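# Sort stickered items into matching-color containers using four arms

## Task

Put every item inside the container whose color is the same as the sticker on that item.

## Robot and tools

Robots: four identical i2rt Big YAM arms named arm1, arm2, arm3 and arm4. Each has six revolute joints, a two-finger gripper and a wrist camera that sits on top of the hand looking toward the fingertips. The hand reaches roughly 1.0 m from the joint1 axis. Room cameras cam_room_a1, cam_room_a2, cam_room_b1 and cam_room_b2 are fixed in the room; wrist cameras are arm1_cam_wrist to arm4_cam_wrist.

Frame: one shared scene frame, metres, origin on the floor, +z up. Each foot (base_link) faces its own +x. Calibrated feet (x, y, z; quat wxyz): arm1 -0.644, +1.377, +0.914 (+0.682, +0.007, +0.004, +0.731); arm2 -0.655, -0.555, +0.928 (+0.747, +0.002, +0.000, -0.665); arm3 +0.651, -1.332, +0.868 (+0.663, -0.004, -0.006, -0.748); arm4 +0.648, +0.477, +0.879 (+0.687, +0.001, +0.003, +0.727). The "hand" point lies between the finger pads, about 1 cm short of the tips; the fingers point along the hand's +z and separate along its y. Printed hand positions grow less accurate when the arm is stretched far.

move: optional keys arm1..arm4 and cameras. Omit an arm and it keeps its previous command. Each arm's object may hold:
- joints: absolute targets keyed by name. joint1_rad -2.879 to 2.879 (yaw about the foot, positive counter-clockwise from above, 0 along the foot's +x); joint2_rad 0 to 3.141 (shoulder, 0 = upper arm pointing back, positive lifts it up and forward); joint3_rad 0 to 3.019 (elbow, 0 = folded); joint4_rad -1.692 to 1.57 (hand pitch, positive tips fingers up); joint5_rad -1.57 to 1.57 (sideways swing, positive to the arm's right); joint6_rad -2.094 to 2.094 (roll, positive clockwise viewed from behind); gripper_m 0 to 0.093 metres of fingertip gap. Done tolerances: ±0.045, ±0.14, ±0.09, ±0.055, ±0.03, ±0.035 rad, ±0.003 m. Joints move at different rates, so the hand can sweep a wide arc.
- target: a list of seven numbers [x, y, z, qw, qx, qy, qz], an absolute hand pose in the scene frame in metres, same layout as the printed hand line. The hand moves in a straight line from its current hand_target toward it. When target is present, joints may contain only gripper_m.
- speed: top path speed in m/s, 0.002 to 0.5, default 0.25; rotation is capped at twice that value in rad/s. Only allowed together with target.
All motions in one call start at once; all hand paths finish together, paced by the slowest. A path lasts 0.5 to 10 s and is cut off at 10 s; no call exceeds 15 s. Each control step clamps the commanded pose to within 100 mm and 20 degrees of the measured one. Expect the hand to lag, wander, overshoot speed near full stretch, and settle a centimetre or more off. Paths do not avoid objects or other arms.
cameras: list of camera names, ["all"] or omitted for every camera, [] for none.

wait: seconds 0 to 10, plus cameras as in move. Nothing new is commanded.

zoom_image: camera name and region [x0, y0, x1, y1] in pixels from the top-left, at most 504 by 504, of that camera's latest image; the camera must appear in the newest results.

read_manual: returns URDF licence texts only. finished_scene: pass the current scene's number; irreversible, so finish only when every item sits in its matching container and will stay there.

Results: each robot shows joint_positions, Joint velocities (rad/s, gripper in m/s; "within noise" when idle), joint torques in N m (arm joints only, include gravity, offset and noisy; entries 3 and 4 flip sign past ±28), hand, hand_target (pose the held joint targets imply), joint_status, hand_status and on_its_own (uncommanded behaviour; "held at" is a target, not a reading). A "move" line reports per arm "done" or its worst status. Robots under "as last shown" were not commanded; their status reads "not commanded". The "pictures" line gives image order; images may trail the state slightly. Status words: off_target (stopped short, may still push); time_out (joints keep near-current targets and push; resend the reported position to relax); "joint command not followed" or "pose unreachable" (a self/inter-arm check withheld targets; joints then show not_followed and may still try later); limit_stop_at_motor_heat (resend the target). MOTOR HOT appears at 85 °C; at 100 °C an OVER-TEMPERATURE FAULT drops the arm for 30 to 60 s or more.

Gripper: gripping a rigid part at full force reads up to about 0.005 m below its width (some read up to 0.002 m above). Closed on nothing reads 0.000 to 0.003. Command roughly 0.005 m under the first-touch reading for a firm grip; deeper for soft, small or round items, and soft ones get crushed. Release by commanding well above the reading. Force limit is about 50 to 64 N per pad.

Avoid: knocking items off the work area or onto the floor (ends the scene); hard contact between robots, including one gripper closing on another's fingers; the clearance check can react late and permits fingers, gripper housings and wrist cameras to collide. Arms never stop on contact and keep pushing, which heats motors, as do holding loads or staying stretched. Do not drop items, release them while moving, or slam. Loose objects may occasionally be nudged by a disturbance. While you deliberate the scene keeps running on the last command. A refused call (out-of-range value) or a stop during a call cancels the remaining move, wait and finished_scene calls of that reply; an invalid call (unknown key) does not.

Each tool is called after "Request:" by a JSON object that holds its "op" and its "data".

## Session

Request:
{"op": "move", "data": {}}

Scene clock: 0.00 s.
Joint torques (N m): no reading
Motor temperatures (°C): arm1=[20 23 28 23 21 21 21] | arm2=[23 24 27 22 22 20 23] | arm3=[24 23 24 23 24 23 23] | arm4=[21 22 24 22 24 21 24]
Heat: arm1: hottest joint3_rad 28 °C; arm2: hottest joint3_rad 27 °C; arm3: hottest joint1_rad 24 °C; arm4: hottest joint3_rad 24 °C.
Joint velocities: within noise
arm1.joint_positions: joint1_rad=+0.263 joint2_rad=+0.541 joint3_rad=+1.448 joint4_rad=-1.274 joint5_rad=+0.156 joint6_rad=+0.460 gripper_m=+0.09396
arm1.joint_status: not commanded
arm1.hand: x=-0.6722 y=+1.5689 z=+1.5123 quat_wxyz=(-0.269, +0.505, -0.648, -0.503) (m; scene frame)
arm1.hand_target: x=-0.6707 y=+1.5650 z=+1.5243 quat_wxyz=(-0.273, +0.499, -0.642, -0.514) (m; scene frame)
arm1.hand_status: not commanded
arm2.joint_positions: joint1_rad=+0.198 joint2_rad=+0.259 joint3_rad=+1.632 joint4_rad=-1.245 joint5_rad=-0.167 joint6_rad=+0.724 gripper_m=+0.09396
arm2.joint_status: not commanded
arm2.hand: x=-0.6328 y=-0.5393 z=+1.6268 quat_wxyz=(-0.736, -0.518, -0.413, +0.142) (m; scene frame)
arm2.hand_target: x=-0.6348 y=-0.5332 z=+1.6300 quat_wxyz=(-0.741, -0.512, -0.410, +0.144) (m; scene frame)
arm2.hand_status: not commanded
arm3.joint_positions: joint1_rad=-0.202 joint2_rad=+0.522 joint3_rad=+1.369 joint4_rad=-1.376 joint5_rad=-0.141 joint6_rad=+0.009 gripper_m=+0.09396
arm3.joint_status: not commanded
arm3.hand: x=+0.6122 y=-1.5130 z=+1.4112 quat_wxyz=(-0.346, -0.682, -0.528, +0.369) (m; scene frame)
arm3.hand_target: x=+0.6130 y=-1.5103 z=+1.4212 quat_wxyz=(-0.352, -0.676, -0.525, +0.378) (m; scene frame)
arm3.hand_status: not commanded
arm4.joint_positions: joint1_rad=+0.128 joint2_rad=+0.492 joint3_rad=+1.422 joint4_rad=-1.388 joint5_rad=-0.180 joint6_rad=-0.624 gripper_m=+0.09396
arm4.joint_status: not commanded
arm4.hand: x=+0.5903 y=+0.6373 z=+1.4468 quat_wxyz=(-0.401, +0.802, -0.272, -0.348) (m; scene frame)
arm4.hand_target: x=+0.5910 y=+0.6334 z=+1.4564 quat_wxyz=(-0.410, +0.797, -0.269, -0.353) (m; scene frame)
arm4.hand_status: not commanded
pictures: arm1_cam_wrist, arm2_cam_wrist, arm3_cam_wrist, arm4_cam_wrist, cam_room_a1, cam_room_a2, cam_room_b1, cam_room_b2
Images, in order (width x height): arm1_cam_wrist 672x504, arm2_cam_wrist 672x504, arm3_cam_wrist 672x504, arm4_cam_wrist 672x504, cam_room_a1 672x504, cam_room_a2 672x504, cam_room_b1 672x504, cam_room_b2 672x504.

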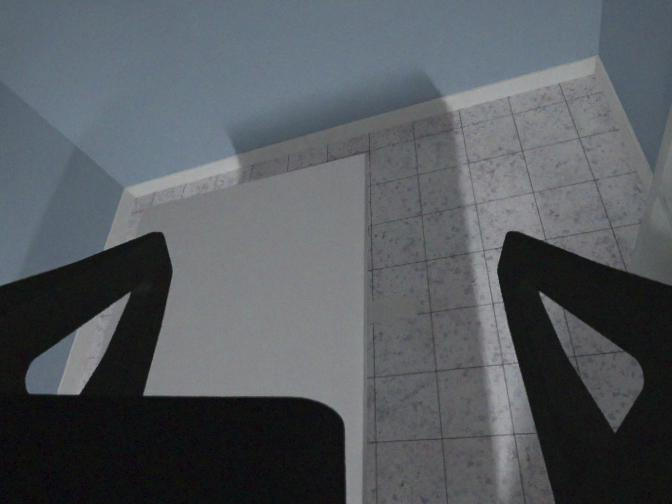

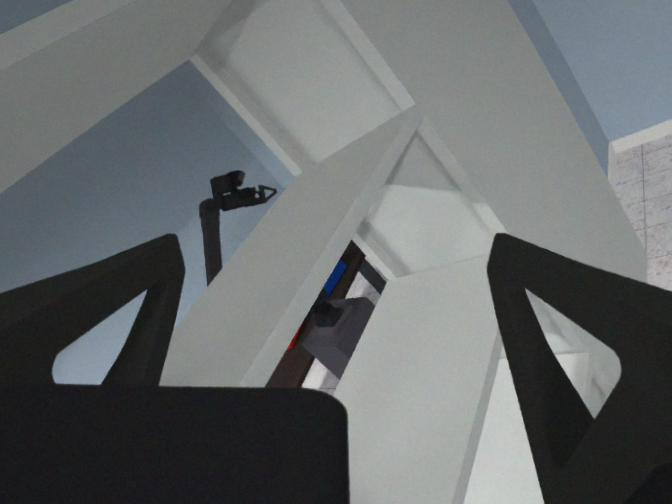

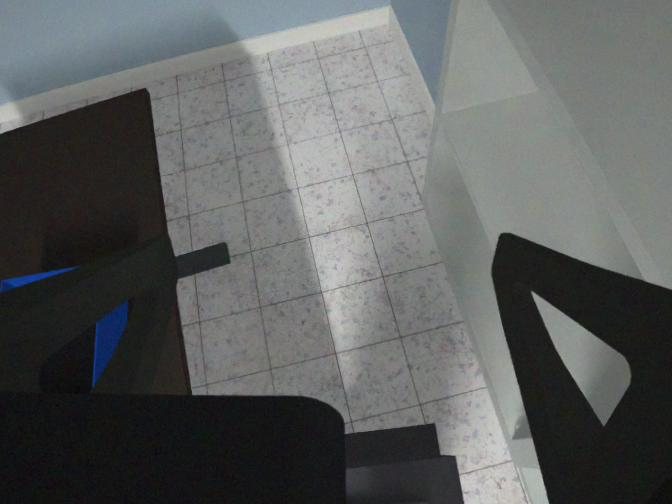

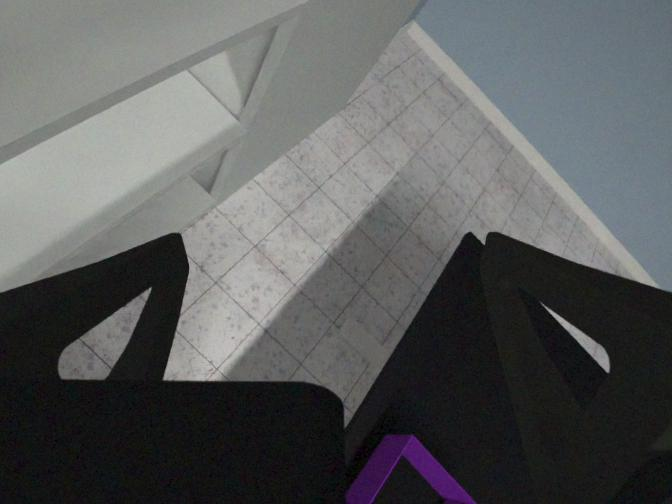

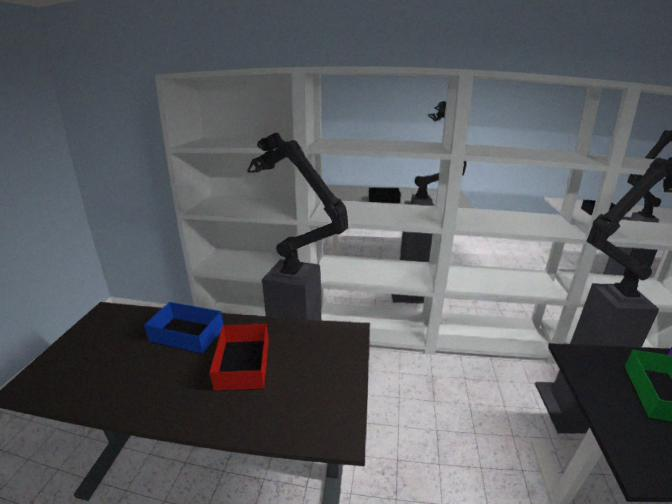

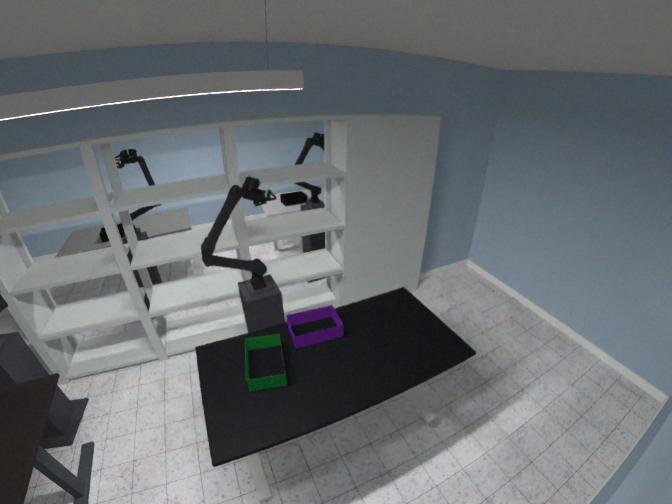

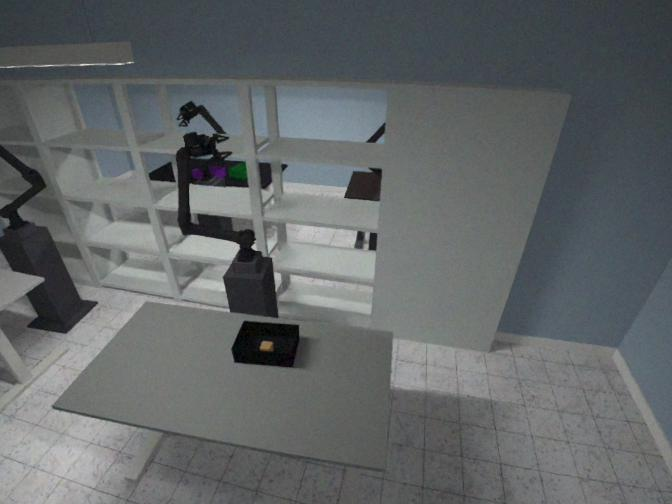

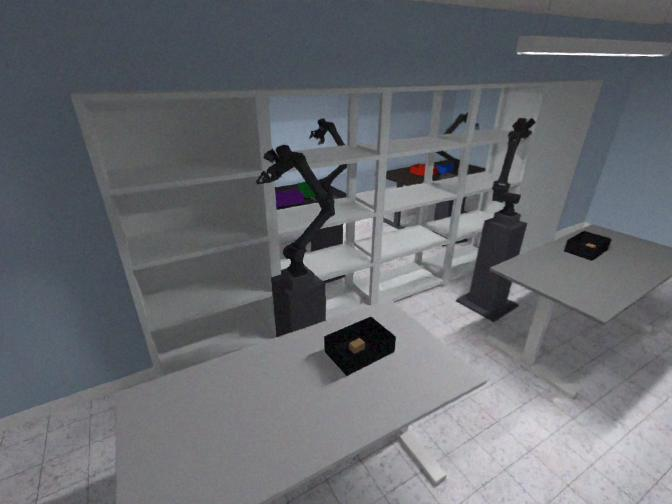

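Request:
{"op": "move", "data": {"arm1": {"joints": {"joint2_rad": 0.75, "joint3_rad": 1.0, "joint4_rad": -1.05, "joint5_rad": 0, "joint6_rad": 0}}, "arm2": {"joints": {"joint2_rad": 0.75, "joint3_rad": 1.0, "joint4_rad": -1.05, "joint5_rad": 0, "joint6_rad": 0}}, "arm3": {"joints": {"joint2_rad": 0.7, "joint3_rad": 1.1, "joint4_rad": -1.1, "joint5_rad": 0, "joint6_rad": 0}}, "arm4": {"joints": {"joint2_rad": 0.7, "joint3_rad": 1.1, "joint4_rad": -1.1, "joint5_rad": 0, "joint6_rad": 0}}, "cameras": []}}

Request:
{"op": "move", "data": {"arm1": {"joints": {"joint1_rad": 1.6}}, "arm2": {"joints": {"joint1_rad": -1.65}}, "cameras": ["arm1_cam_wrist","arm2_cam_wrist"]}}

Scene clock: 12.63 s.
Joint torques (N m): arm1=[-2.14 0.21 13.53 2.14 -0.03 -0.05] | arm2=[0.73 -3.25 12.48 2.09 0.15 -0.07] | arm3=[1.38 -1.55 10.89 2.21 0.11 -0.13] | arm4=[0.62 -1.67 11.22 1.73 0.21 0.16]
Motor temperatures (°C): arm1=[20 23 29 23 21 21 21] | arm2=[23 24 28 22 22 20 23] | arm3=[24 23 26 23 24 23 23] | arm4=[21 22 25 22 24 21 24]
Heat: arm1: hottest joint3_rad 29 °C; arm2: hottest joint3_rad 28 °C; arm3: hottest joint3_rad 26 °C; arm4: hottest joint3_rad 25 °C.
move: arm1 done; arm2 done; arm3 done; arm4 done
Joint velocities: within noise
arm1.joint_positions: joint1_rad=+0.263 joint2_rad=+0.751 joint3_rad=+0.978 joint4_rad=-1.065 joint5_rad=+0.002 joint6_rad=+0.008 gripper_m=+0.09397
arm1.joint_status: all done
arm1.hand: x=-0.7446 y=+1.6868 z=+1.2582 quat_wxyz=(-0.204, +0.755, -0.547, -0.299) (m; scene frame)
arm1.hand_target: x=-0.7460 y=+1.6908 z=+1.2729 quat_wxyz=(-0.215, +0.752, -0.539, -0.313) (m; scene frame)
arm1.hand_status: not commanded
arm2.joint_positions: joint1_rad=+0.198 joint2_rad=+0.745 joint3_rad=+0.990 joint4_rad=-1.049 joint5_rad=-0.004 joint6_rad=+0.015 gripper_m=+0.09398
arm2.joint_status: all done
arm2.hand: x=-0.5533 y=-0.8707 z=+1.2800 quat_wxyz=(-0.305, -0.551, -0.747, +0.214) (m; scene frame)
arm2.hand_target: x=-0.5533 y=-0.8727 z=+1.2837 quat_wxyz=(-0.304, -0.545, -0.750, +0.219) (m; scene frame)
arm2.hand_status: not commanded
arm3.joint_positions: joint1_rad=-0.202 joint2_rad=+0.699 joint3_rad=+1.083 joint4_rad=-1.116 joint5_rad=-0.003 joint6_rad=+0.007 gripper_m=+0.09396
arm3.joint_status: all done
arm3.hand: x=+0.5514 y=-1.6226 z=+1.2764 quat_wxyz=(-0.246, -0.741, -0.529, +0.332) (m; scene frame)
arm3.hand_target: x=+0.5500 y=-1.6253 z=+1.2881 quat_wxyz=(-0.252, -0.734, -0.527, +0.345) (m; scene frame)
arm3.hand_status: not commanded
arm4.joint_positions: joint1_rad=+0.128 joint2_rad=+0.698 joint3_rad=+1.068 joint4_rad=-1.119 joint5_rad=-0.003 joint6_rad=-0.014 gripper_m=+0.09396
arm4.joint_status: all done
arm4.hand: x=+0.5925 y=+0.7850 z=+1.2752 quat_wxyz=(-0.254, +0.709, -0.581, -0.307) (m; scene frame)
arm4.hand_target: x=+0.5924 y=+0.7894 z=+1.2951 quat_wxyz=(-0.267, +0.697, -0.580, -0.325) (m; scene frame)
arm4.hand_status: not commanded
pictures: none
No camera images: "cameras" was empty.

Scene clock: 14.53 s.
Joint torques (N m): arm1=[-1.44 -0.26 13.42 2.02 0.06 -0.04] | arm2=[0.44 -3.19 12.48 2.11 -0.02 -0.07] | arm3=[1.26 -1.32 10.93 2.25 0.11 -0.12] | arm4=[0.56 -1.79 11.25 1.81 0.18 0.18]
Motor temperatures (°C): arm1=[20 23 29 23 21 21 21] | arm2=[23 24 28 22 22 20 23] | arm3=[24 23 26 23 24 23 23] | arm4=[21 22 26 22 24 21 24]
Heat: arm1: hottest joint3_rad 29 °C; arm2: hottest joint3_rad 28 °C; arm3: hottest joint3_rad 26 °C; arm4: hottest joint3_rad 26 °C.
move: arm1 done; arm2 done
Joint velocities: within noise
arm1.joint_positions: joint1_rad=+1.594 joint2_rad=+0.751 joint3_rad=+0.978 joint4_rad=-1.065 joint5_rad=-0.001 joint6_rad=+0.007 gripper_m=+0.09398
arm1.joint_status: all done
arm1.hand: x=-0.9650 y=+1.3464 z=+1.2608 quat_wxyz=(+0.017, +0.930, +0.041, -0.365) (m; scene frame)
arm1.hand_target: x=-0.9690 y=+1.3443 z=+1.2755 quat_wxyz=(+0.017, +0.923, +0.046, -0.383) (m; scene frame)
arm1.hand_status: not commanded
arm2.joint_positions: joint1_rad=-1.647 joint2_rad=+0.745 joint3_rad=+0.990 joint4_rad=-1.049 joint5_rad=+0.000 joint6_rad=+0.013 gripper_m=+0.09400
arm2.joint_status: all done
arm2.hand: x=-0.9860 y=-0.5694 z=+1.2802 quat_wxyz=(-0.008, -0.928, -0.014, +0.373) (m; scene frame)
arm2.hand_target: x=-0.9880 y=-0.5685 z=+1.2838 quat_wxyz=(-0.006, -0.927, -0.018, +0.375) (m; scene frame)
arm2.hand_status: not commanded
arm3, arm4: as last shown
arm4.hand: x=+0.5925 y=+0.7850 z=+1.2752 quat_wxyz=(-0.254, +0.709, -0.582, -0.307) (m; scene frame)
pictures: arm1_cam_wrist, arm2_cam_wrist
Images, in order (width x height): arm1_cam_wrist 672x504, arm2_cam_wrist 672x504.

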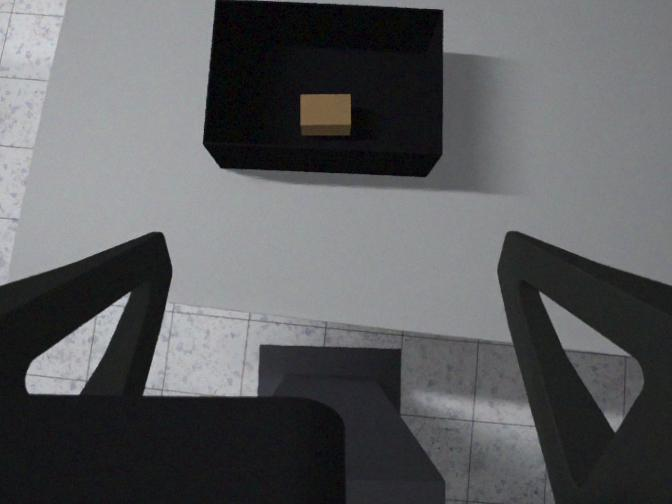

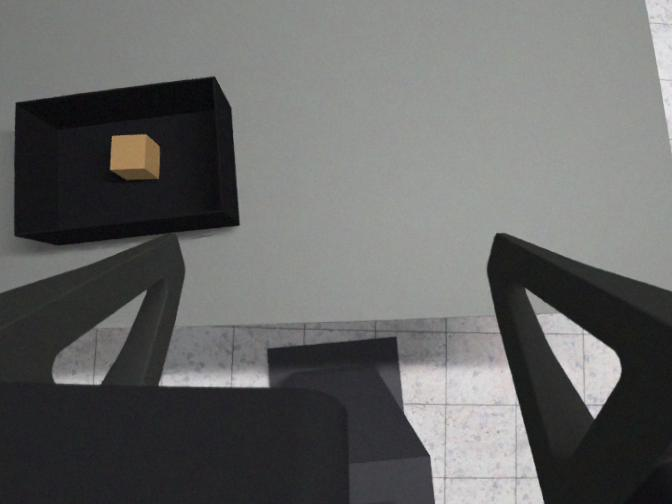

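Request:
{"op": "zoom_image", "data": {"camera": "arm1_cam_wrist", "region": [270, 70, 390, 160]}}

Request:
{"op": "zoom_image", "data": {"camera": "arm2_cam_wrist", "region": [80, 110, 200, 200]}}

Request:
{"op": "move", "data": {"cameras": ["cam_room_b1","cam_room_b2"]}}

Request:
{"op": "zoom_image", "data": {"camera": "cam_room_b1", "region": [225, 315, 305, 375]}}

Request:
{"op": "zoom_image", "data": {"camera": "cam_room_b2", "region": [320, 315, 400, 375]}}

Request:
{"op": "zoom_image", "data": {"camera": "cam_room_b2", "region": [555, 225, 615, 270]}}

Scaled by 4.200.

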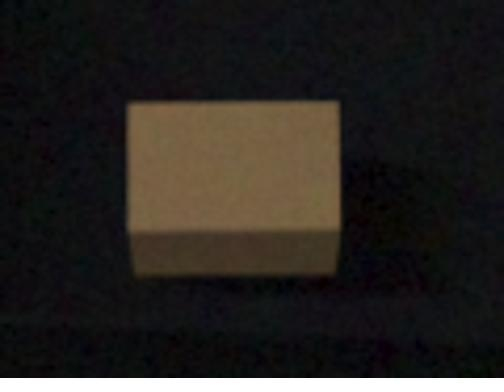

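Scaled by 4.200.

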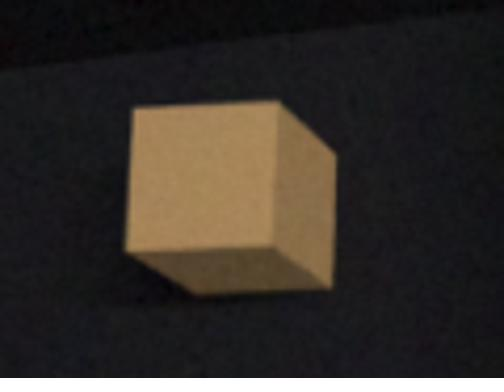

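Scene clock: 19.73 s.
Joint torques (N m): arm1=[-1.67 -0.32 13.59 2.13 0.05 -0.05] | arm2=[0.5 -3.25 12.51 2.13 -0.02 -0.07] | arm3=[1.38 -1.38 10.92 2.21 0.11 -0.12] | arm4=[0.38 -1.55 11.17 1.76 0.23 0.16]
Motor temperatures (°C): arm1=[20 23 30 23 21 21 21] | arm2=[23 24 29 22 22 20 23] | arm3=[24 23 27 23 24 23 23] | arm4=[21 22 27 22 24 21 24]
Heat: arm1: hottest joint3_rad 30 °C; arm2: hottest joint3_rad 29 °C; arm3: hottest joint3_rad 27 °C; arm4: hottest joint3_rad 27 °C.
Joint velocities: within noise
arm1.joint_positions: joint1_rad=+1.594 joint2_rad=+0.751 joint3_rad=+0.978 joint4_rad=-1.065 joint5_rad=-0.001 joint6_rad=+0.007 gripper_m=+0.09398
arm1.joint_status: all done
arm1.hand: x=-0.9650 y=+1.3464 z=+1.2608 quat_wxyz=(+0.017, +0.930, +0.041, -0.365) (m; scene frame)
arm1.hand_target: x=-0.9690 y=+1.3443 z=+1.2755 quat_wxyz=(+0.017, +0.923, +0.046, -0.383) (m; scene frame)
arm1.hand_status: not commanded
arm2.joint_positions: joint1_rad=-1.647 joint2_rad=+0.745 joint3_rad=+0.990 joint4_rad=-1.049 joint5_rad=+0.000 joint6_rad=+0.013 gripper_m=+0.09400
arm2.joint_status: all done
arm2.hand: x=-0.9860 y=-0.5694 z=+1.2802 quat_wxyz=(-0.008, -0.928, -0.014, +0.373) (m; scene frame)
arm2.hand_target: x=-0.9880 y=-0.5685 z=+1.2838 quat_wxyz=(-0.006, -0.927, -0.018, +0.375) (m; scene frame)
arm2.hand_status: not commanded
arm3.joint_positions: joint1_rad=-0.202 joint2_rad=+0.699 joint3_rad=+1.083 joint4_rad=-1.116 joint5_rad=-0.002 joint6_rad=+0.007 gripper_m=+0.09396
arm3.joint_status: not commanded
arm3.hand: x=+0.5513 y=-1.6226 z=+1.2764 quat_wxyz=(-0.245, -0.741, -0.529, +0.332) (m; scene frame)
arm3.hand_target: x=+0.5499 y=-1.6253 z=+1.2881 quat_wxyz=(-0.252, -0.734, -0.527, +0.345) (m; scene frame)
arm3.hand_status: not commanded
arm4.joint_positions: joint1_rad=+0.128 joint2_rad=+0.698 joint3_rad=+1.068 joint4_rad=-1.119 joint5_rad=-0.003 joint6_rad=-0.014 gripper_m=+0.09396
arm4.joint_status: not commanded
arm4.hand: x=+0.5925 y=+0.7850 z=+1.2752 quat_wxyz=(-0.254, +0.709, -0.582, -0.307) (m; scene frame)
arm4.hand_target: x=+0.5924 y=+0.7894 z=+1.2951 quat_wxyz=(-0.267, +0.697, -0.580, -0.325) (m; scene frame)
arm4.hand_status: not commanded
pictures: cam_room_b1, cam_room_b2
Images, in order (width x height): cam_room_b1 672x504, cam_room_b2 672x504.

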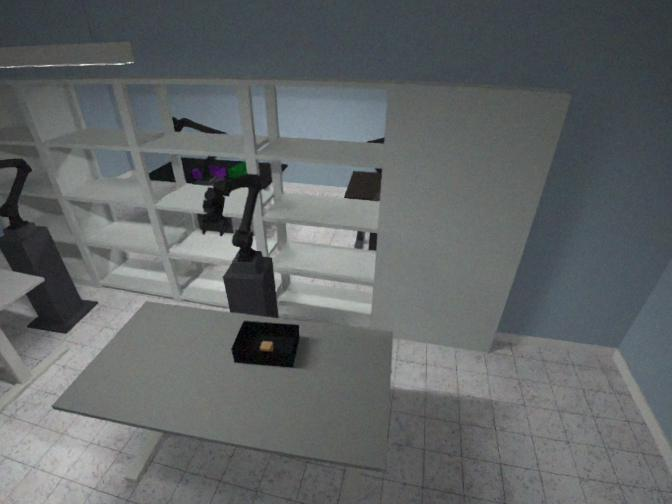

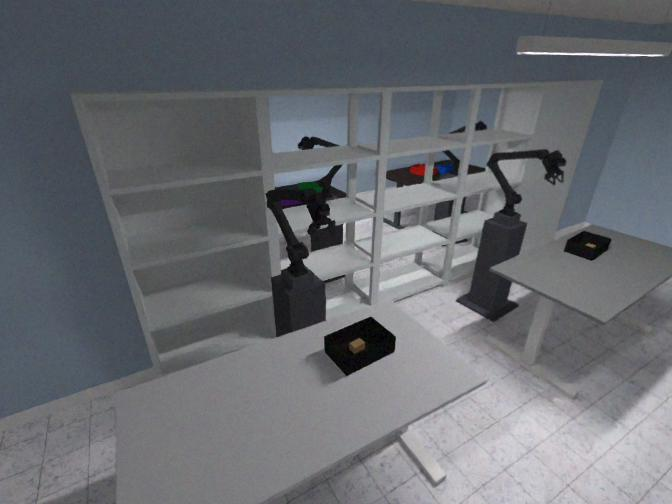

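Scaled by 6.300.

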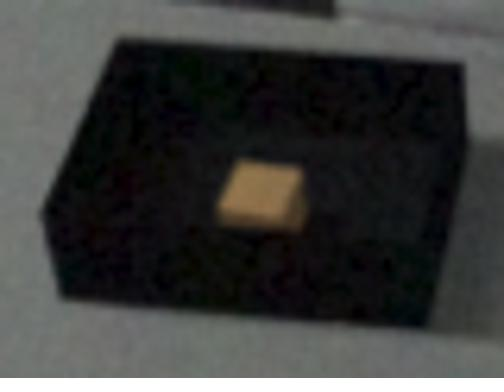

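Scaled by 6.300.

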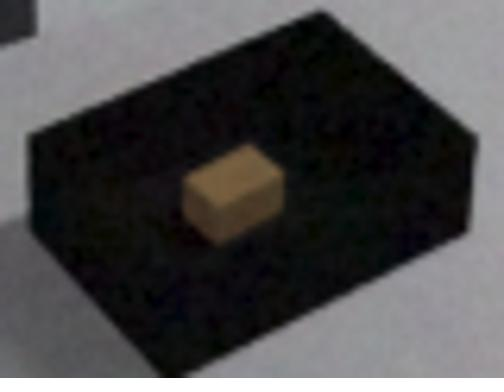

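Scaled by 8.400.

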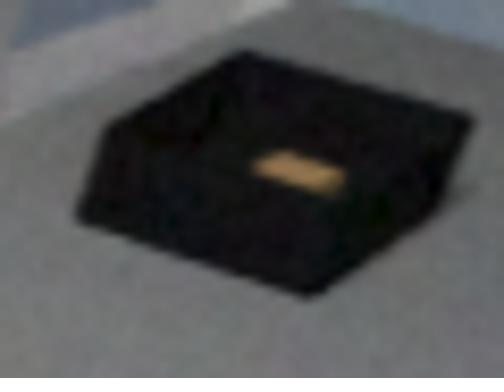

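Request:
{"op": "move", "data": {"arm1": {"joints": {"joint1_rad": 1.621, "joint6_rad": 1.6}}, "arm2": {"joints": {"joint1_rad": -1.124, "joint6_rad": -1.09}}, "cameras": []}}

Request:
{"op": "move", "data": {"arm1": {"target": [-1.2138, 1.3086, 1.03, 0, -0.7390, 0.6737, 0], "speed": 0.15}, "arm2": {"target": [-1.1816, -0.8872, 1.03, 0, 0.6775, 0.7355, 0], "speed": 0.15}, "cameras": ["arm1_cam_wrist","arm2_cam_wrist"]}}

Scene clock: 113.40 s.
Joint torques (N m): arm1=[-1.03 -0.15 13.41 1.88 0.13 0.03] | arm2=[1.08 -3.14 12.49 2.06 -0.08 -0.02] | arm3=[1.2 -1.38 10.91 2.21 0.11 -0.12] | arm4=[0.85 -1.44 11.3 1.74 0.19 0.17]
Motor temperatures (°C): arm1=[20 23 35 23 21 21 21] | arm2=[23 24 35 22 22 20 23] | arm3=[24 23 32 23 24 23 23] | arm4=[21 22 37 22 24 21 24]
Heat: arm1: hottest joint3_rad 35 °C; arm2: hottest joint3_rad 35 °C; arm3: hottest joint3_rad 32 °C; arm4: hottest joint3_rad 37 °C.
move: arm1 done; arm2 done
Joint velocities: within noise
arm1.joint_positions: joint1_rad=+1.612 joint2_rad=+0.751 joint3_rad=+0.978 joint4_rad=-1.065 joint5_rad=-0.001 joint6_rad=+1.592 gripper_m=+0.09400
arm1.joint_status: all done
arm1.hand: x=-0.9645 y=+1.3407 z=+1.2608 quat_wxyz=(+0.274, +0.687, -0.628, -0.242) (m; scene frame)
arm1.hand_target: x=-0.9683 y=+1.3373 z=+1.2755 quat_wxyz=(+0.289, +0.682, -0.623, -0.251) (m; scene frame)
arm1.hand_status: not commanded
arm2.joint_positions: joint1_rad=-1.128 joint2_rad=+0.745 joint3_rad=+0.990 joint4_rad=-1.049 joint5_rad=-0.001 joint6_rad=-1.075 gripper_m=+0.09402
arm2.joint_status: all done
arm2.hand: x=-0.9359 y=-0.7318 z=+1.2797 quat_wxyz=(+0.095, -0.634, -0.677, +0.360) (m; scene frame)
arm2.hand_target: x=-0.9369 y=-0.7337 z=+1.2834 quat_wxyz=(+0.098, -0.628, -0.683, +0.361) (m; scene frame)
arm2.hand_status: not commanded
arm3, arm4: as last shown
arm4.joint_positions: joint1_rad=+0.128 joint2_rad=+0.698 joint3_rad=+1.068 joint4_rad=-1.119 joint5_rad=-0.003 joint6_rad=-0.013 gripper_m=+0.09396
arm4.hand_target: x=+0.5924 y=+0.7894 z=+1.2951 quat_wxyz=(-0.267, +0.697, -0.581, -0.325) (m; scene frame)
pictures: none
No camera images: "cameras" was empty.

Scene clock: 116.80 s.
Joint torques (N m): arm1=[-0.97 -14.74 14.98 -0.09 0.02 0.05] | arm2=[0.91 -20.19 14.8 0.08 -0.18 -0.06] | arm3=[1.26 -1.49 10.91 2.21 0.11 -0.12] | arm4=[0.79 -1.85 11.34 1.83 0.21 0.17]
Motor temperatures (°C): arm1=[20 23 36 23 21 21 21] | arm2=[23 24 36 22 22 20 23] | arm3=[24 23 32 23 24 23 23] | arm4=[21 22 37 22 24 21 24]
Heat: arm1: hottest joint3_rad 36 °C; arm2: hottest joint3_rad 36 °C; arm3: hottest joint3_rad 32 °C; arm4: hottest joint3_rad 37 °C.
move: arm1 off_target; arm2 off_target
Joint velocities: within noise
arm1.joint_positions: joint1_rad=+1.612 joint2_rad=+1.911 joint3_rad=+1.561 joint4_rad=-1.280 joint5_rad=-0.003 joint6_rad=+1.592 gripper_m=+0.09401
arm1.joint_status: not commanded
arm1.hand: x=-1.1953 y=+1.3159 z=+1.0108 quat_wxyz=(-0.017, +0.738, -0.675, +0.014) (m; scene frame)
arm1.hand_target: x=-1.2126 y=+1.3086 z=+1.0304 quat_wxyz=(+0.000, +0.739, -0.674, +0.000) (m; scene frame)
arm1.hand_status: off_target (0.028 m and 2.6 deg from the pose sent, 0.341 m and 42.9 deg at the start)
arm2.joint_positions: joint1_rad=-1.128 joint2_rad=+2.003 joint3_rad=+1.730 joint4_rad=-1.313 joint5_rad=-0.001 joint6_rad=-1.078 gripper_m=+0.09402
arm2.joint_status: not commanded
arm2.hand: x=-1.1688 y=-0.8773 z=+1.0230 quat_wxyz=(-0.002, -0.683, -0.731, -0.009) (m; scene frame)
arm2.hand_target: x=-1.1810 y=-0.8869 z=+1.0302 quat_wxyz=(+0.000, -0.678, -0.735, +0.001) (m; scene frame)
arm2.hand_status: off_target (0.018 m and 1.4 deg from the pose sent, 0.383 m and 43.8 deg at the start)
arm3, arm4: as last shown
pictures: arm1_cam_wrist, arm2_cam_wrist
Images, in order (width x height): arm1_cam_wrist 672x504, arm2_cam_wrist 672x504.

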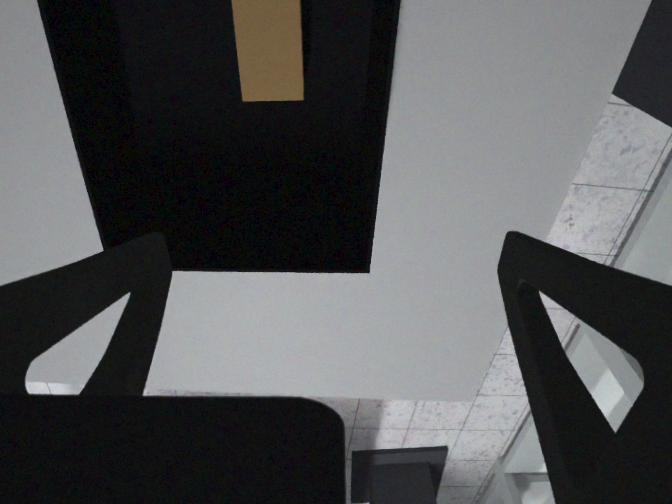

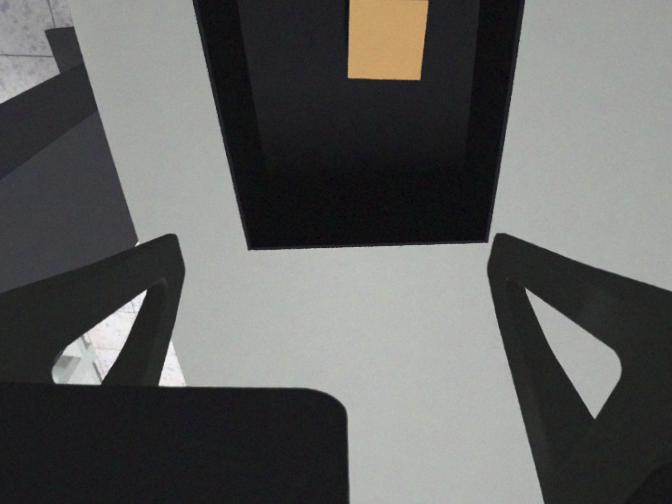

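Request:
{"op": "move", "data": {"cameras": ["arm1_cam_wrist", "arm2_cam_wrist"]}}

Scene clock: 151.63 s.
Joint torques (N m): arm1=[-0.44 -14.86 14.95 -0.16 0.07 0.07] | arm2=[1.08 -20.19 14.8 0.06 -0.18 -0.06] | arm3=[1.2 -1.32 10.88 2.18 0.1 -0.12] | arm4=[0.38 -2.02 11.33 1.77 0.22 0.17]
Motor temperatures (°C): arm1=[20 25 37 23 21 21 21] | arm2=[23 26 40 22 22 20 23] | arm3=[24 23 33 23 24 23 23] | arm4=[21 22 38 22 24 21 24]
Heat: arm1: hottest joint3_rad 37 °C; arm2: hottest joint3_rad 40 °C; arm3: hottest joint3_rad 33 °C; arm4: hottest joint3_rad 38 °C.
Joint velocities: within noise
arm1.joint_positions: joint1_rad=+1.612 joint2_rad=+1.911 joint3_rad=+1.561 joint4_rad=-1.280 joint5_rad=-0.003 joint6_rad=+1.592 gripper_m=+0.09401
arm1.joint_status: not commanded
arm1.hand: x=-1.1953 y=+1.3159 z=+1.0108 quat_wxyz=(-0.017, +0.738, -0.675, +0.014) (m; scene frame)
arm1.hand_target: x=-1.2126 y=+1.3086 z=+1.0304 quat_wxyz=(+0.000, +0.739, -0.674, +0.000) (m; scene frame)
arm1.hand_status: off_target (0.028 m and 2.6 deg from the pose sent, 0.341 m and 42.9 deg at the start)
arm2.joint_positions: joint1_rad=-1.128 joint2_rad=+2.003 joint3_rad=+1.730 joint4_rad=-1.313 joint5_rad=-0.001 joint6_rad=-1.078 gripper_m=+0.09402
arm2.joint_status: not commanded
arm2.hand: x=-1.1688 y=-0.8773 z=+1.0230 quat_wxyz=(-0.002, -0.683, -0.731, -0.009) (m; scene frame)
arm2.hand_target: x=-1.1810 y=-0.8869 z=+1.0302 quat_wxyz=(+0.000, -0.678, -0.735, +0.001) (m; scene frame)
arm2.hand_status: off_target (0.018 m and 1.4 deg from the pose sent, 0.383 m and 43.8 deg at the start)
arm3.joint_positions: joint1_rad=-0.202 joint2_rad=+0.699 joint3_rad=+1.083 joint4_rad=-1.116 joint5_rad=-0.002 joint6_rad=+0.007 gripper_m=+0.09396
arm3.joint_status: not commanded
arm3.hand: x=+0.5513 y=-1.6226 z=+1.2764 quat_wxyz=(-0.245, -0.741, -0.529, +0.332) (m; scene frame)
arm3.hand_target: x=+0.5499 y=-1.6253 z=+1.2881 quat_wxyz=(-0.252, -0.734, -0.527, +0.345) (m; scene frame)
arm3.hand_status: not commanded
arm4.joint_positions: joint1_rad=+0.128 joint2_rad=+0.698 joint3_rad=+1.068 joint4_rad=-1.119 joint5_rad=-0.003 joint6_rad=-0.013 gripper_m=+0.09396
arm4.joint_status: not commanded
arm4.hand: x=+0.5925 y=+0.7850 z=+1.2752 quat_wxyz=(-0.254, +0.709, -0.582, -0.307) (m; scene frame)
arm4.hand_target: x=+0.5924 y=+0.7894 z=+1.2951 quat_wxyz=(-0.267, +0.697, -0.581, -0.325) (m; scene frame)
arm4.hand_status: not commanded
pictures: arm1_cam_wrist, arm2_cam_wrist
Images, in order (width x height): arm1_cam_wrist 672x504, arm2_cam_wrist 672x504.

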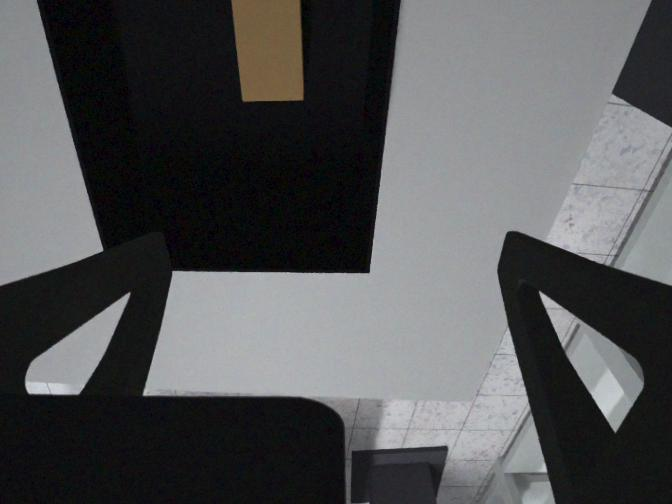

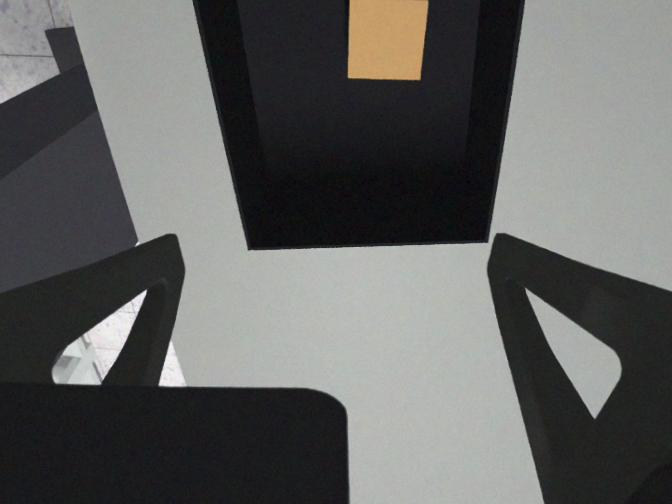

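Request:
{"op": "move", "data": {"arm1": {"target": [-1.249, 1.311, 0.97, -0.0161, -0.7388, 0.6735, 0.0147], "speed": 0.12, "joints": {"gripper_m": 0.066}}, "arm2": {"target": [-1.212, -0.9023, 0.965, 0, 0.6775, 0.7355, 0], "speed": 0.12, "joints": {"gripper_m": 0.077}}, "cameras": ["arm1_cam_wrist", "arm2_cam_wrist"]}}

Scene clock: 200.60 s.
Joint torques (N m): arm1=[-1.9 -15.44 14.52 0.77 0.14 0.03] | arm2=[0.56 -21.42 14.32 0.95 -0.17 -0.08] | arm3=[1.32 -1.32 10.89 2.22 0.11 -0.12] | arm4=[0.85 -1.67 11.29 1.87 0.21 0.17]
Motor temperatures (°C): arm1=[20 26 38 23 21 21 21] | arm2=[23 28 41 22 22 20 23] | arm3=[24 23 33 23 24 23 23] | arm4=[21 22 39 22 24 21 24]
Heat: arm1: hottest joint3_rad 38 °C; arm2: hottest joint3_rad 41 °C; arm3: hottest joint3_rad 33 °C; arm4: hottest joint3_rad 39 °C.
move: arm1 off_target; arm2 off_target
Joint velocities: within noise
arm1.joint_positions: joint1_rad=+1.612 joint2_rad=+2.019 joint3_rad=+1.573 joint4_rad=-1.156 joint5_rad=-0.003 joint6_rad=+1.592 gripper_m=+0.06606
arm1.joint_status: all done
arm1.hand: x=-1.2237 y=+1.3130 z=+0.9546 quat_wxyz=(-0.007, +0.738, -0.675, +0.005) (m; scene frame)
arm1.hand_target: x=-1.2477 y=+1.3111 z=+0.9707 quat_wxyz=(+0.016, +0.739, -0.673, -0.015) (m; scene frame)
arm1.hand_status: off_target (0.030 m and 3.4 deg from the pose sent, 0.068 m and 5.1 deg at the start)
arm2.joint_positions: joint1_rad=-1.128 joint2_rad=+2.144 joint3_rad=+1.797 joint4_rad=-1.258 joint5_rad=-0.001 joint6_rad=-1.081 gripper_m=+0.07710
arm2.joint_status: all done
arm2.hand: x=-1.1932 y=-0.8925 z=+0.9623 quat_wxyz=(-0.004, -0.682, -0.731, -0.018) (m; scene frame)
arm2.hand_target: x=-1.2111 y=-0.9018 z=+0.9653 quat_wxyz=(+0.000, -0.678, -0.736, +0.000) (m; scene frame)
arm2.hand_status: off_target (0.021 m and 2.3 deg from the pose sent, 0.076 m and 1.4 deg at the start)
arm3, arm4: as last shown
pictures: arm1_cam_wrist, arm2_cam_wrist
Images, in order (width x height): arm1_cam_wrist 672x504, arm2_cam_wrist 672x504.

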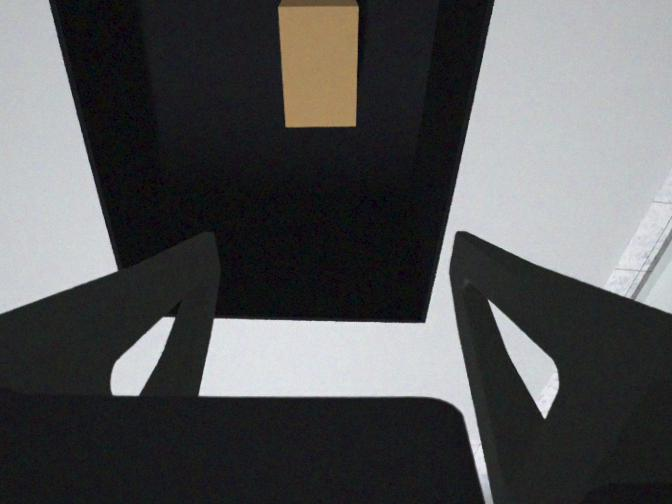

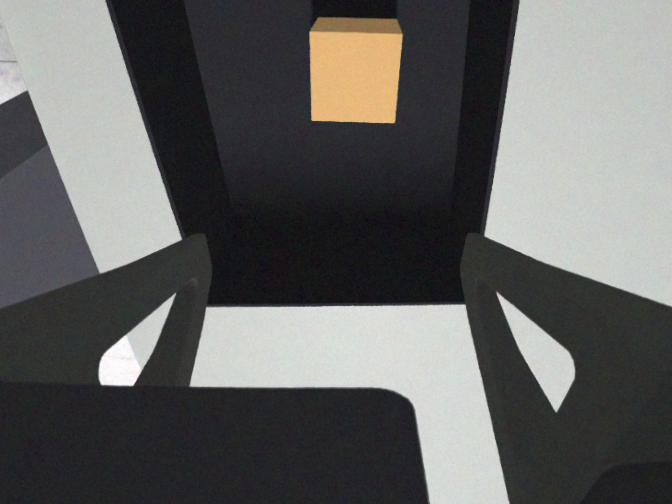

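Request:
{"op": "move", "data": {"arm1": {"target": [-1.257, 1.317, 0.885, -0.0213, -0.7386, 0.6733, 0.0194], "speed": 0.1}, "arm2": {"target": [-1.219, -0.905, 0.885, -0.0043, 0.6775, 0.7355, -0.0175], "speed": 0.1}, "cameras": ["arm1_cam_wrist", "arm2_cam_wrist"]}}

Scene clock: 217.87 s.
Joint torques (N m): arm1=[-2.9 -15.97 8.99 0.79 0.1 0] | arm2=[0.26 -21.54 8.9 1.37 -0.24 -0.07] | arm3=[1.32 -1.38 10.91 2.25 0.1 -0.12] | arm4=[0.85 -1.79 11.17 1.73 0.23 0.17]
Motor temperatures (°C): arm1=[20 25 39 23 21 21 21] | arm2=[23 28 41 22 22 20 23] | arm3=[24 23 34 23 24 23 23] | arm4=[21 22 39 22 24 21 24]
Heat: arm1: hottest joint3_rad 39 °C; arm2: hottest joint3_rad 41 °C; arm3: hottest joint3_rad 34 °C; arm4: hottest joint3_rad 39 °C.
move: arm1 done; arm2 off_target
Joint velocities: within noise
arm1.joint_positions: joint1_rad=+1.611 joint2_rad=+2.129 joint3_rad=+1.573 joint4_rad=-0.972 joint5_rad=-0.003 joint6_rad=+1.584 gripper_m=+0.06606
arm1.joint_status: not commanded
arm1.hand: x=-1.2555 y=+1.3103 z=+0.8922 quat_wxyz=(+0.022, +0.740, -0.672, -0.020) (m; scene frame)
arm1.hand_target: x=-1.2569 y=+1.3171 z=+0.8851 quat_wxyz=(+0.021, +0.739, -0.673, -0.019) (m; scene frame)
arm1.hand_status: done (0.010 m and 0.2 deg from the pose sent, 0.077 m and 4.2 deg at the start)
arm2.joint_positions: joint1_rad=-1.128 joint2_rad=+2.222 joint3_rad=+1.788 joint4_rad=-1.069 joint5_rad=-0.001 joint6_rad=-1.083 gripper_m=+0.07709
arm2.joint_status: not commanded
arm2.hand: x=-1.2217 y=-0.9103 z=+0.9105 quat_wxyz=(+0.009, -0.681, -0.732, +0.031) (m; scene frame)
arm2.hand_target: x=-1.2182 y=-0.9047 z=+0.8855 quat_wxyz=(+0.004, -0.677, -0.735, +0.017) (m; scene frame)
arm2.hand_status: off_target (0.026 m and 1.8 deg from the pose sent, 0.083 m and 4.3 deg at the start)
arm3, arm4: as last shown
pictures: arm1_cam_wrist, arm2_cam_wrist
Images, in order (width x height): arm1_cam_wrist 672x504, arm2_cam_wrist 672x504.

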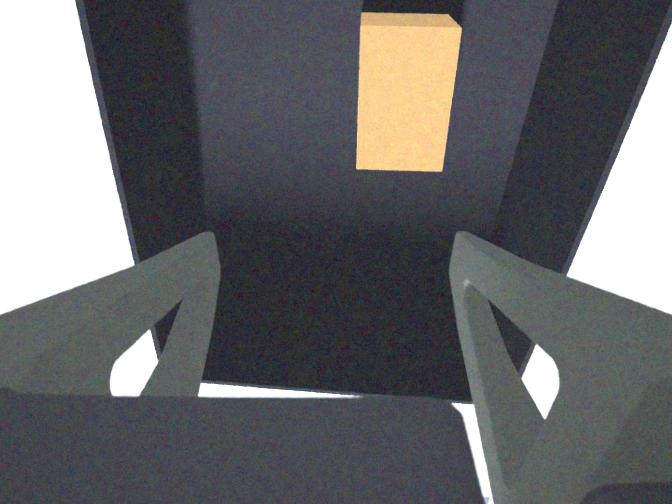

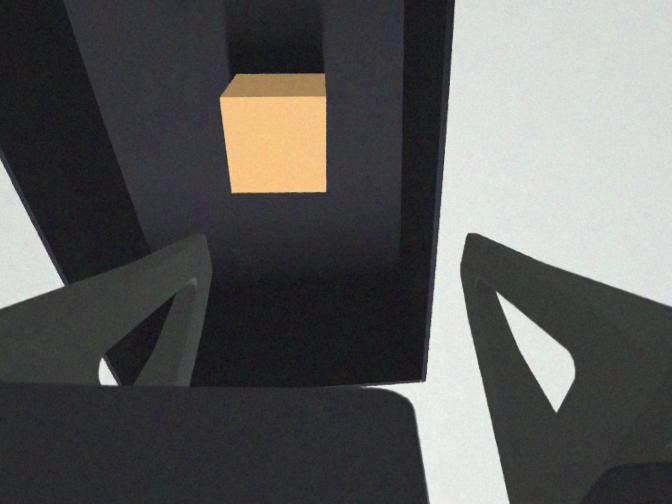

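Request:
{"op": "move", "data": {"arm1": {"target": [-1.236, 1.323, 0.89, 0, -0.739, 0.6737, 0], "speed": 0.08}, "arm2": {"target": [-1.201, -0.893, 0.89, 0, 0.6775, 0.7355, 0], "speed": 0.08}, "cameras": ["arm1_cam_wrist", "arm2_cam_wrist"]}}

Scene clock: 223.63 s.
Joint torques (N m): arm1=[-2.61 -18.08 8.72 0.01 0.08 -0.05] | arm2=[0.32 -24.35 8.46 0.47 -0.19 -0.08] | arm3=[1.2 -1.38 10.91 2.18 0.11 -0.13] | arm4=[0.62 -1.67 11.32 1.78 0.22 0.14]
Motor temperatures (°C): arm1=[20 26 38 23 21 21 21] | arm2=[23 28 39 22 22 20 23] | arm3=[24 23 34 23 24 23 23] | arm4=[21 22 39 22 24 21 24]
Heat: arm1: hottest joint3_rad 38 °C; arm2: hottest joint3_rad 39 °C; arm3: hottest joint3_rad 34 °C; arm4: hottest joint3_rad 39 °C.
move: arm1 done; arm2 done
Joint velocities: within noise
arm1.joint_positions: joint1_rad=+1.604 joint2_rad=+2.129 joint3_rad=+1.546 joint4_rad=-1.006 joint5_rad=-0.003 joint6_rad=+1.578 gripper_m=+0.06606
arm1.joint_status: not commanded
arm1.hand: x=-1.2357 y=+1.3166 z=+0.8831 quat_wxyz=(-0.001, +0.740, -0.673, +0.000) (m; scene frame)
arm1.hand_target: x=-1.2360 y=+1.3228 z=+0.8899 quat_wxyz=(+0.000, +0.739, -0.674, +0.000) (m; scene frame)
arm1.hand_status: done (0.009 m and 0.2 deg from the pose sent, 0.023 m and 3.4 deg at the start)
arm2.joint_positions: joint1_rad=-1.128 joint2_rad=+2.222 joint3_rad=+1.738 joint4_rad=-1.069 joint5_rad=-0.001 joint6_rad=-1.084 gripper_m=+0.07709
arm2.joint_status: not commanded
arm2.hand: x=-1.2040 y=-0.8991 z=+0.8928 quat_wxyz=(+0.002, -0.681, -0.732, +0.007) (m; scene frame)
arm2.hand_target: x=-1.2009 y=-0.8931 z=+0.8899 quat_wxyz=(+0.000, -0.678, -0.736, +0.000) (m; scene frame)
arm2.hand_status: done (0.007 m and 1.0 deg from the pose sent, 0.034 m and 3.8 deg at the start)
arm3, arm4: as last shown
pictures: arm1_cam_wrist, arm2_cam_wrist
Images, in order (width x height): arm1_cam_wrist 672x504, arm2_cam_wrist 672x504.

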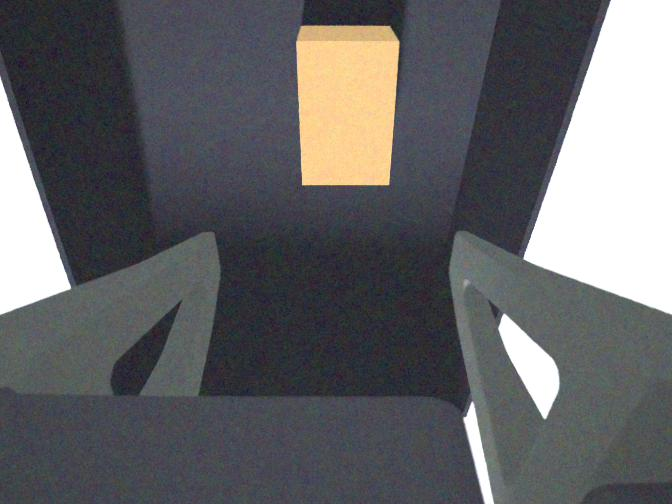

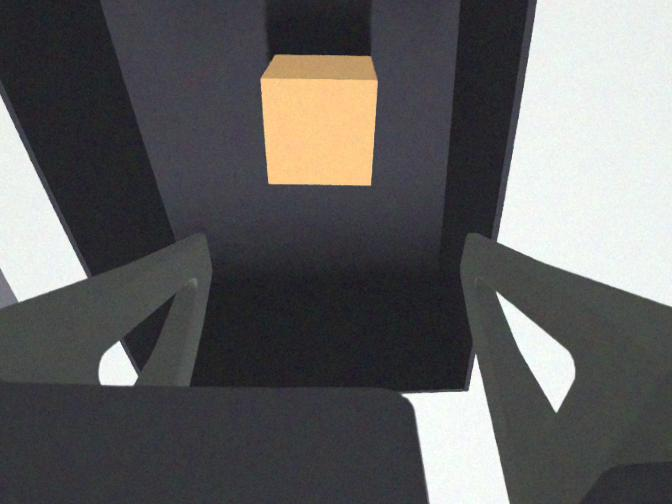

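Request:
{"op": "move", "data": {"arm1": {"target": [-1.231, 1.325, 0.845, 0, -0.739, 0.6737, 0], "speed": 0.08}, "arm2": {"target": [-1.195, -0.886, 0.845, 0, 0.6775, 0.7355, 0], "speed": 0.08}, "cameras": ["arm1_cam_wrist", "arm2_cam_wrist"]}}

Request:
{"op": "wait", "data": {"seconds": 0.5, "cameras": ["arm1_cam_wrist", "arm2_cam_wrist"]}}

Scene clock: 234.00 s.
Joint torques (N m): arm1=[-2.61 -15.74 8.35 0.8 0.08 -0.06] | arm2=[-0.09 -20.48 8.14 1.28 -0.19 -0.08] | arm3=[1.26 -1.38 10.88 2.19 0.11 -0.13] | arm4=[0.91 -1.85 11.26 1.87 0.2 0.19]
Motor temperatures (°C): arm1=[20 26 38 23 21 21 21] | arm2=[23 28 37 22 22 20 23] | arm3=[24 23 34 23 24 23 23] | arm4=[21 22 40 22 24 21 24]
Heat: arm1: hottest joint3_rad 38 °C; arm2: hottest joint3_rad 37 °C; arm3: hottest joint3_rad 34 °C; arm4: hottest joint3_rad 40 °C.
move: arm1 done; arm2 off_target
Joint velocities: within noise
arm1.joint_positions: joint1_rad=+1.603 joint2_rad=+2.161 joint3_rad=+1.503 joint4_rad=-0.930 joint5_rad=-0.003 joint6_rad=+1.575 gripper_m=+0.06606
arm1.joint_status: not commanded
arm1.hand: x=-1.2290 y=+1.3183 z=+0.8510 quat_wxyz=(-0.001, +0.740, -0.672, +0.000) (m; scene frame)
arm1.hand_target: x=-1.2309 y=+1.3250 z=+0.8451 quat_wxyz=(+0.000, +0.739, -0.674, +0.000) (m; scene frame)
arm1.hand_status: done (0.009 m and 0.2 deg from the pose sent, 0.039 m and 0.2 deg at the start)
arm2.joint_positions: joint1_rad=-1.128 joint2_rad=+2.223 joint3_rad=+1.678 joint4_rad=-0.987 joint5_rad=-0.001 joint6_rad=-1.088 gripper_m=+0.07709
arm2.joint_status: not commanded
arm2.hand: x=-1.1991 y=-0.8957 z=+0.8725 quat_wxyz=(+0.005, -0.679, -0.734, +0.017) (m; scene frame)
arm2.hand_target: x=-1.1942 y=-0.8856 z=+0.8458 quat_wxyz=(+0.000, -0.678, -0.735, +0.000) (m; scene frame)
arm2.hand_status: off_target (0.029 m and 2.1 deg from the pose sent, 0.050 m and 1.0 deg at the start)
arm3, arm4: as last shown
pictures: arm1_cam_wrist, arm2_cam_wrist
Images, in order (width x height): arm1_cam_wrist 672x504, arm2_cam_wrist 672x504.

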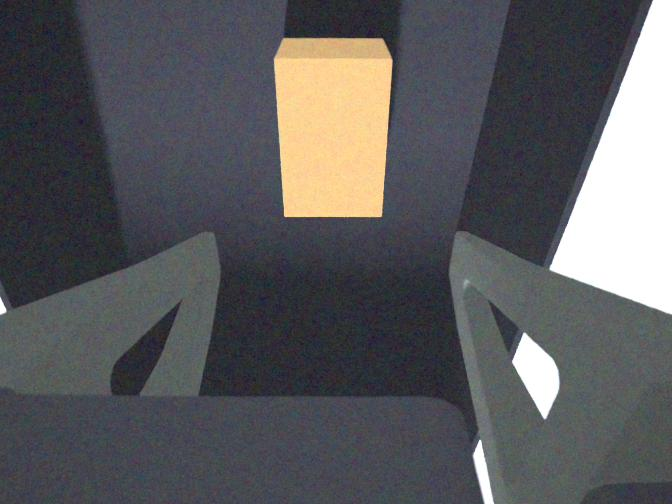

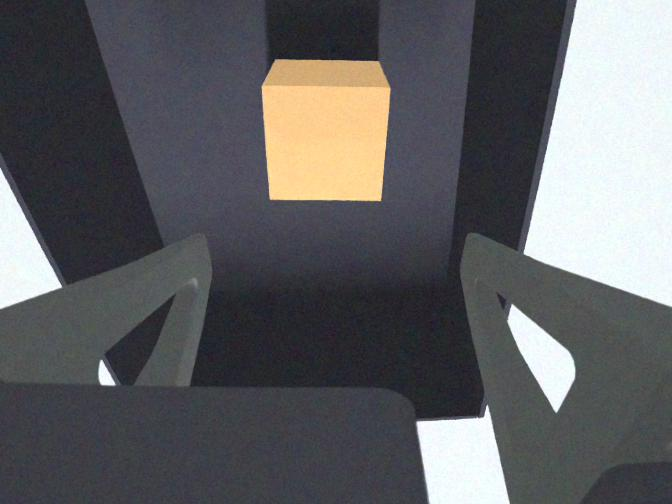

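Scene clock: 234.50 s.
Joint torques (N m): arm1=[-3.19 -16.09 8.62 0.8 0.05 -0.06] | arm2=[-0.03 -20.6 8.14 1.25 -0.21 -0.08] | arm3=[1.26 -1.44 10.89 2.18 0.11 -0.12] | arm4=[1.2 -1.67 11.22 1.96 0.21 0.16]
Motor temperatures (°C): arm1=[20 26 38 23 21 21 21] | arm2=[23 28 37 22 22 20 23] | arm3=[24 23 34 23 24 23 23] | arm4=[21 22 40 22 24 21 24]
Heat: arm1: hottest joint3_rad 38 °C; arm2: hottest joint3_rad 37 °C; arm3: hottest joint3_rad 34 °C; arm4: hottest joint3_rad 40 °C.
Joint velocities: within noise
arm1.joint_positions: joint1_rad=+1.603 joint2_rad=+2.161 joint3_rad=+1.503 joint4_rad=-0.930 joint5_rad=-0.003 joint6_rad=+1.575 gripper_m=+0.06606
arm1.joint_status: not commanded
arm1.hand: x=-1.2290 y=+1.3183 z=+0.8510 quat_wxyz=(-0.001, +0.740, -0.672, +0.000) (m; scene frame)
arm1.hand_target: x=-1.2309 y=+1.3250 z=+0.8451 quat_wxyz=(+0.000, +0.739, -0.674, +0.000) (m; scene frame)
arm1.hand_status: done (0.009 m and 0.2 deg from the pose sent, 0.039 m and 0.2 deg at the start)
arm2.joint_positions: joint1_rad=-1.128 joint2_rad=+2.223 joint3_rad=+1.678 joint4_rad=-0.987 joint5_rad=-0.001 joint6_rad=-1.088 gripper_m=+0.07709
arm2.joint_status: not commanded
arm2.hand: x=-1.1991 y=-0.8957 z=+0.8725 quat_wxyz=(+0.005, -0.679, -0.734, +0.017) (m; scene frame)
arm2.hand_target: x=-1.1941 y=-0.8856 z=+0.8458 quat_wxyz=(+0.000, -0.678, -0.735, +0.000) (m; scene frame)
arm2.hand_status: off_target (0.029 m and 2.1 deg from the pose sent, 0.050 m and 1.0 deg at the start)
arm3.joint_positions: joint1_rad=-0.202 joint2_rad=+0.699 joint3_rad=+1.083 joint4_rad=-1.116 joint5_rad=-0.002 joint6_rad=+0.007 gripper_m=+0.09396
arm3.joint_status: not commanded
arm3.hand: x=+0.5513 y=-1.6226 z=+1.2764 quat_wxyz=(-0.245, -0.741, -0.529, +0.332) (m; scene frame)
arm3.hand_target: x=+0.5499 y=-1.6253 z=+1.2881 quat_wxyz=(-0.252, -0.734, -0.527, +0.345) (m; scene frame)
arm3.hand_status: not commanded
arm4.joint_positions: joint1_rad=+0.128 joint2_rad=+0.698 joint3_rad=+1.068 joint4_rad=-1.119 joint5_rad=-0.003 joint6_rad=-0.013 gripper_m=+0.09396
arm4.joint_status: not commanded
arm4.hand: x=+0.5925 y=+0.7850 z=+1.2752 quat_wxyz=(-0.254, +0.709, -0.582, -0.307) (m; scene frame)
arm4.hand_target: x=+0.5924 y=+0.7894 z=+1.2951 quat_wxyz=(-0.267, +0.697, -0.581, -0.325) (m; scene frame)
arm4.hand_status: not commanded
wait: 0.50 s; at rest by 0.27 s
pictures: arm1_cam_wrist, arm2_cam_wrist
Images, in order (width x height): arm1_cam_wrist 672x504, arm2_cam_wrist 672x504.

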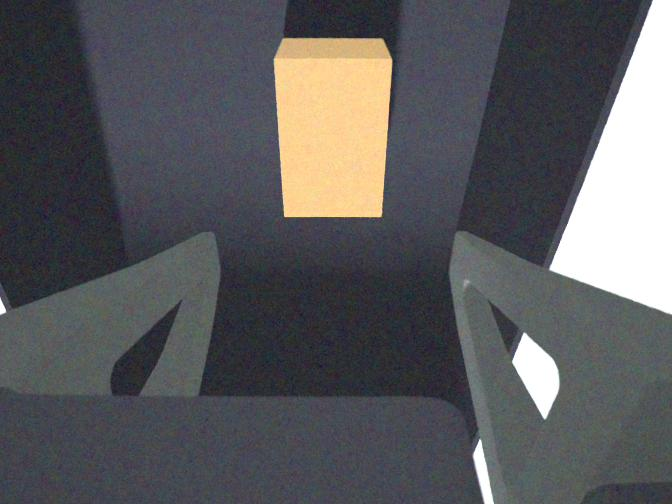

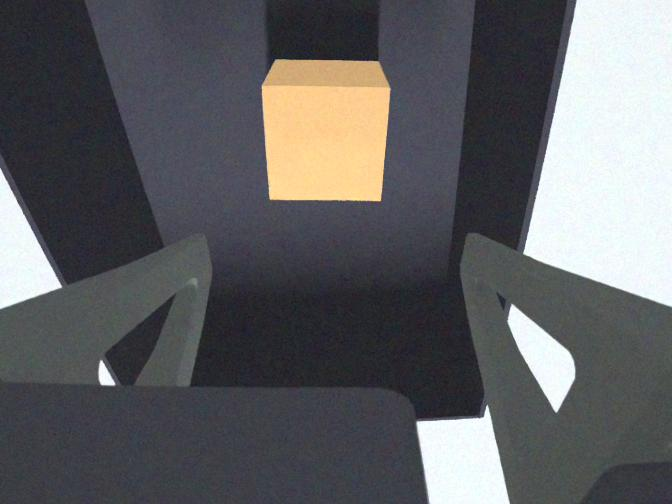

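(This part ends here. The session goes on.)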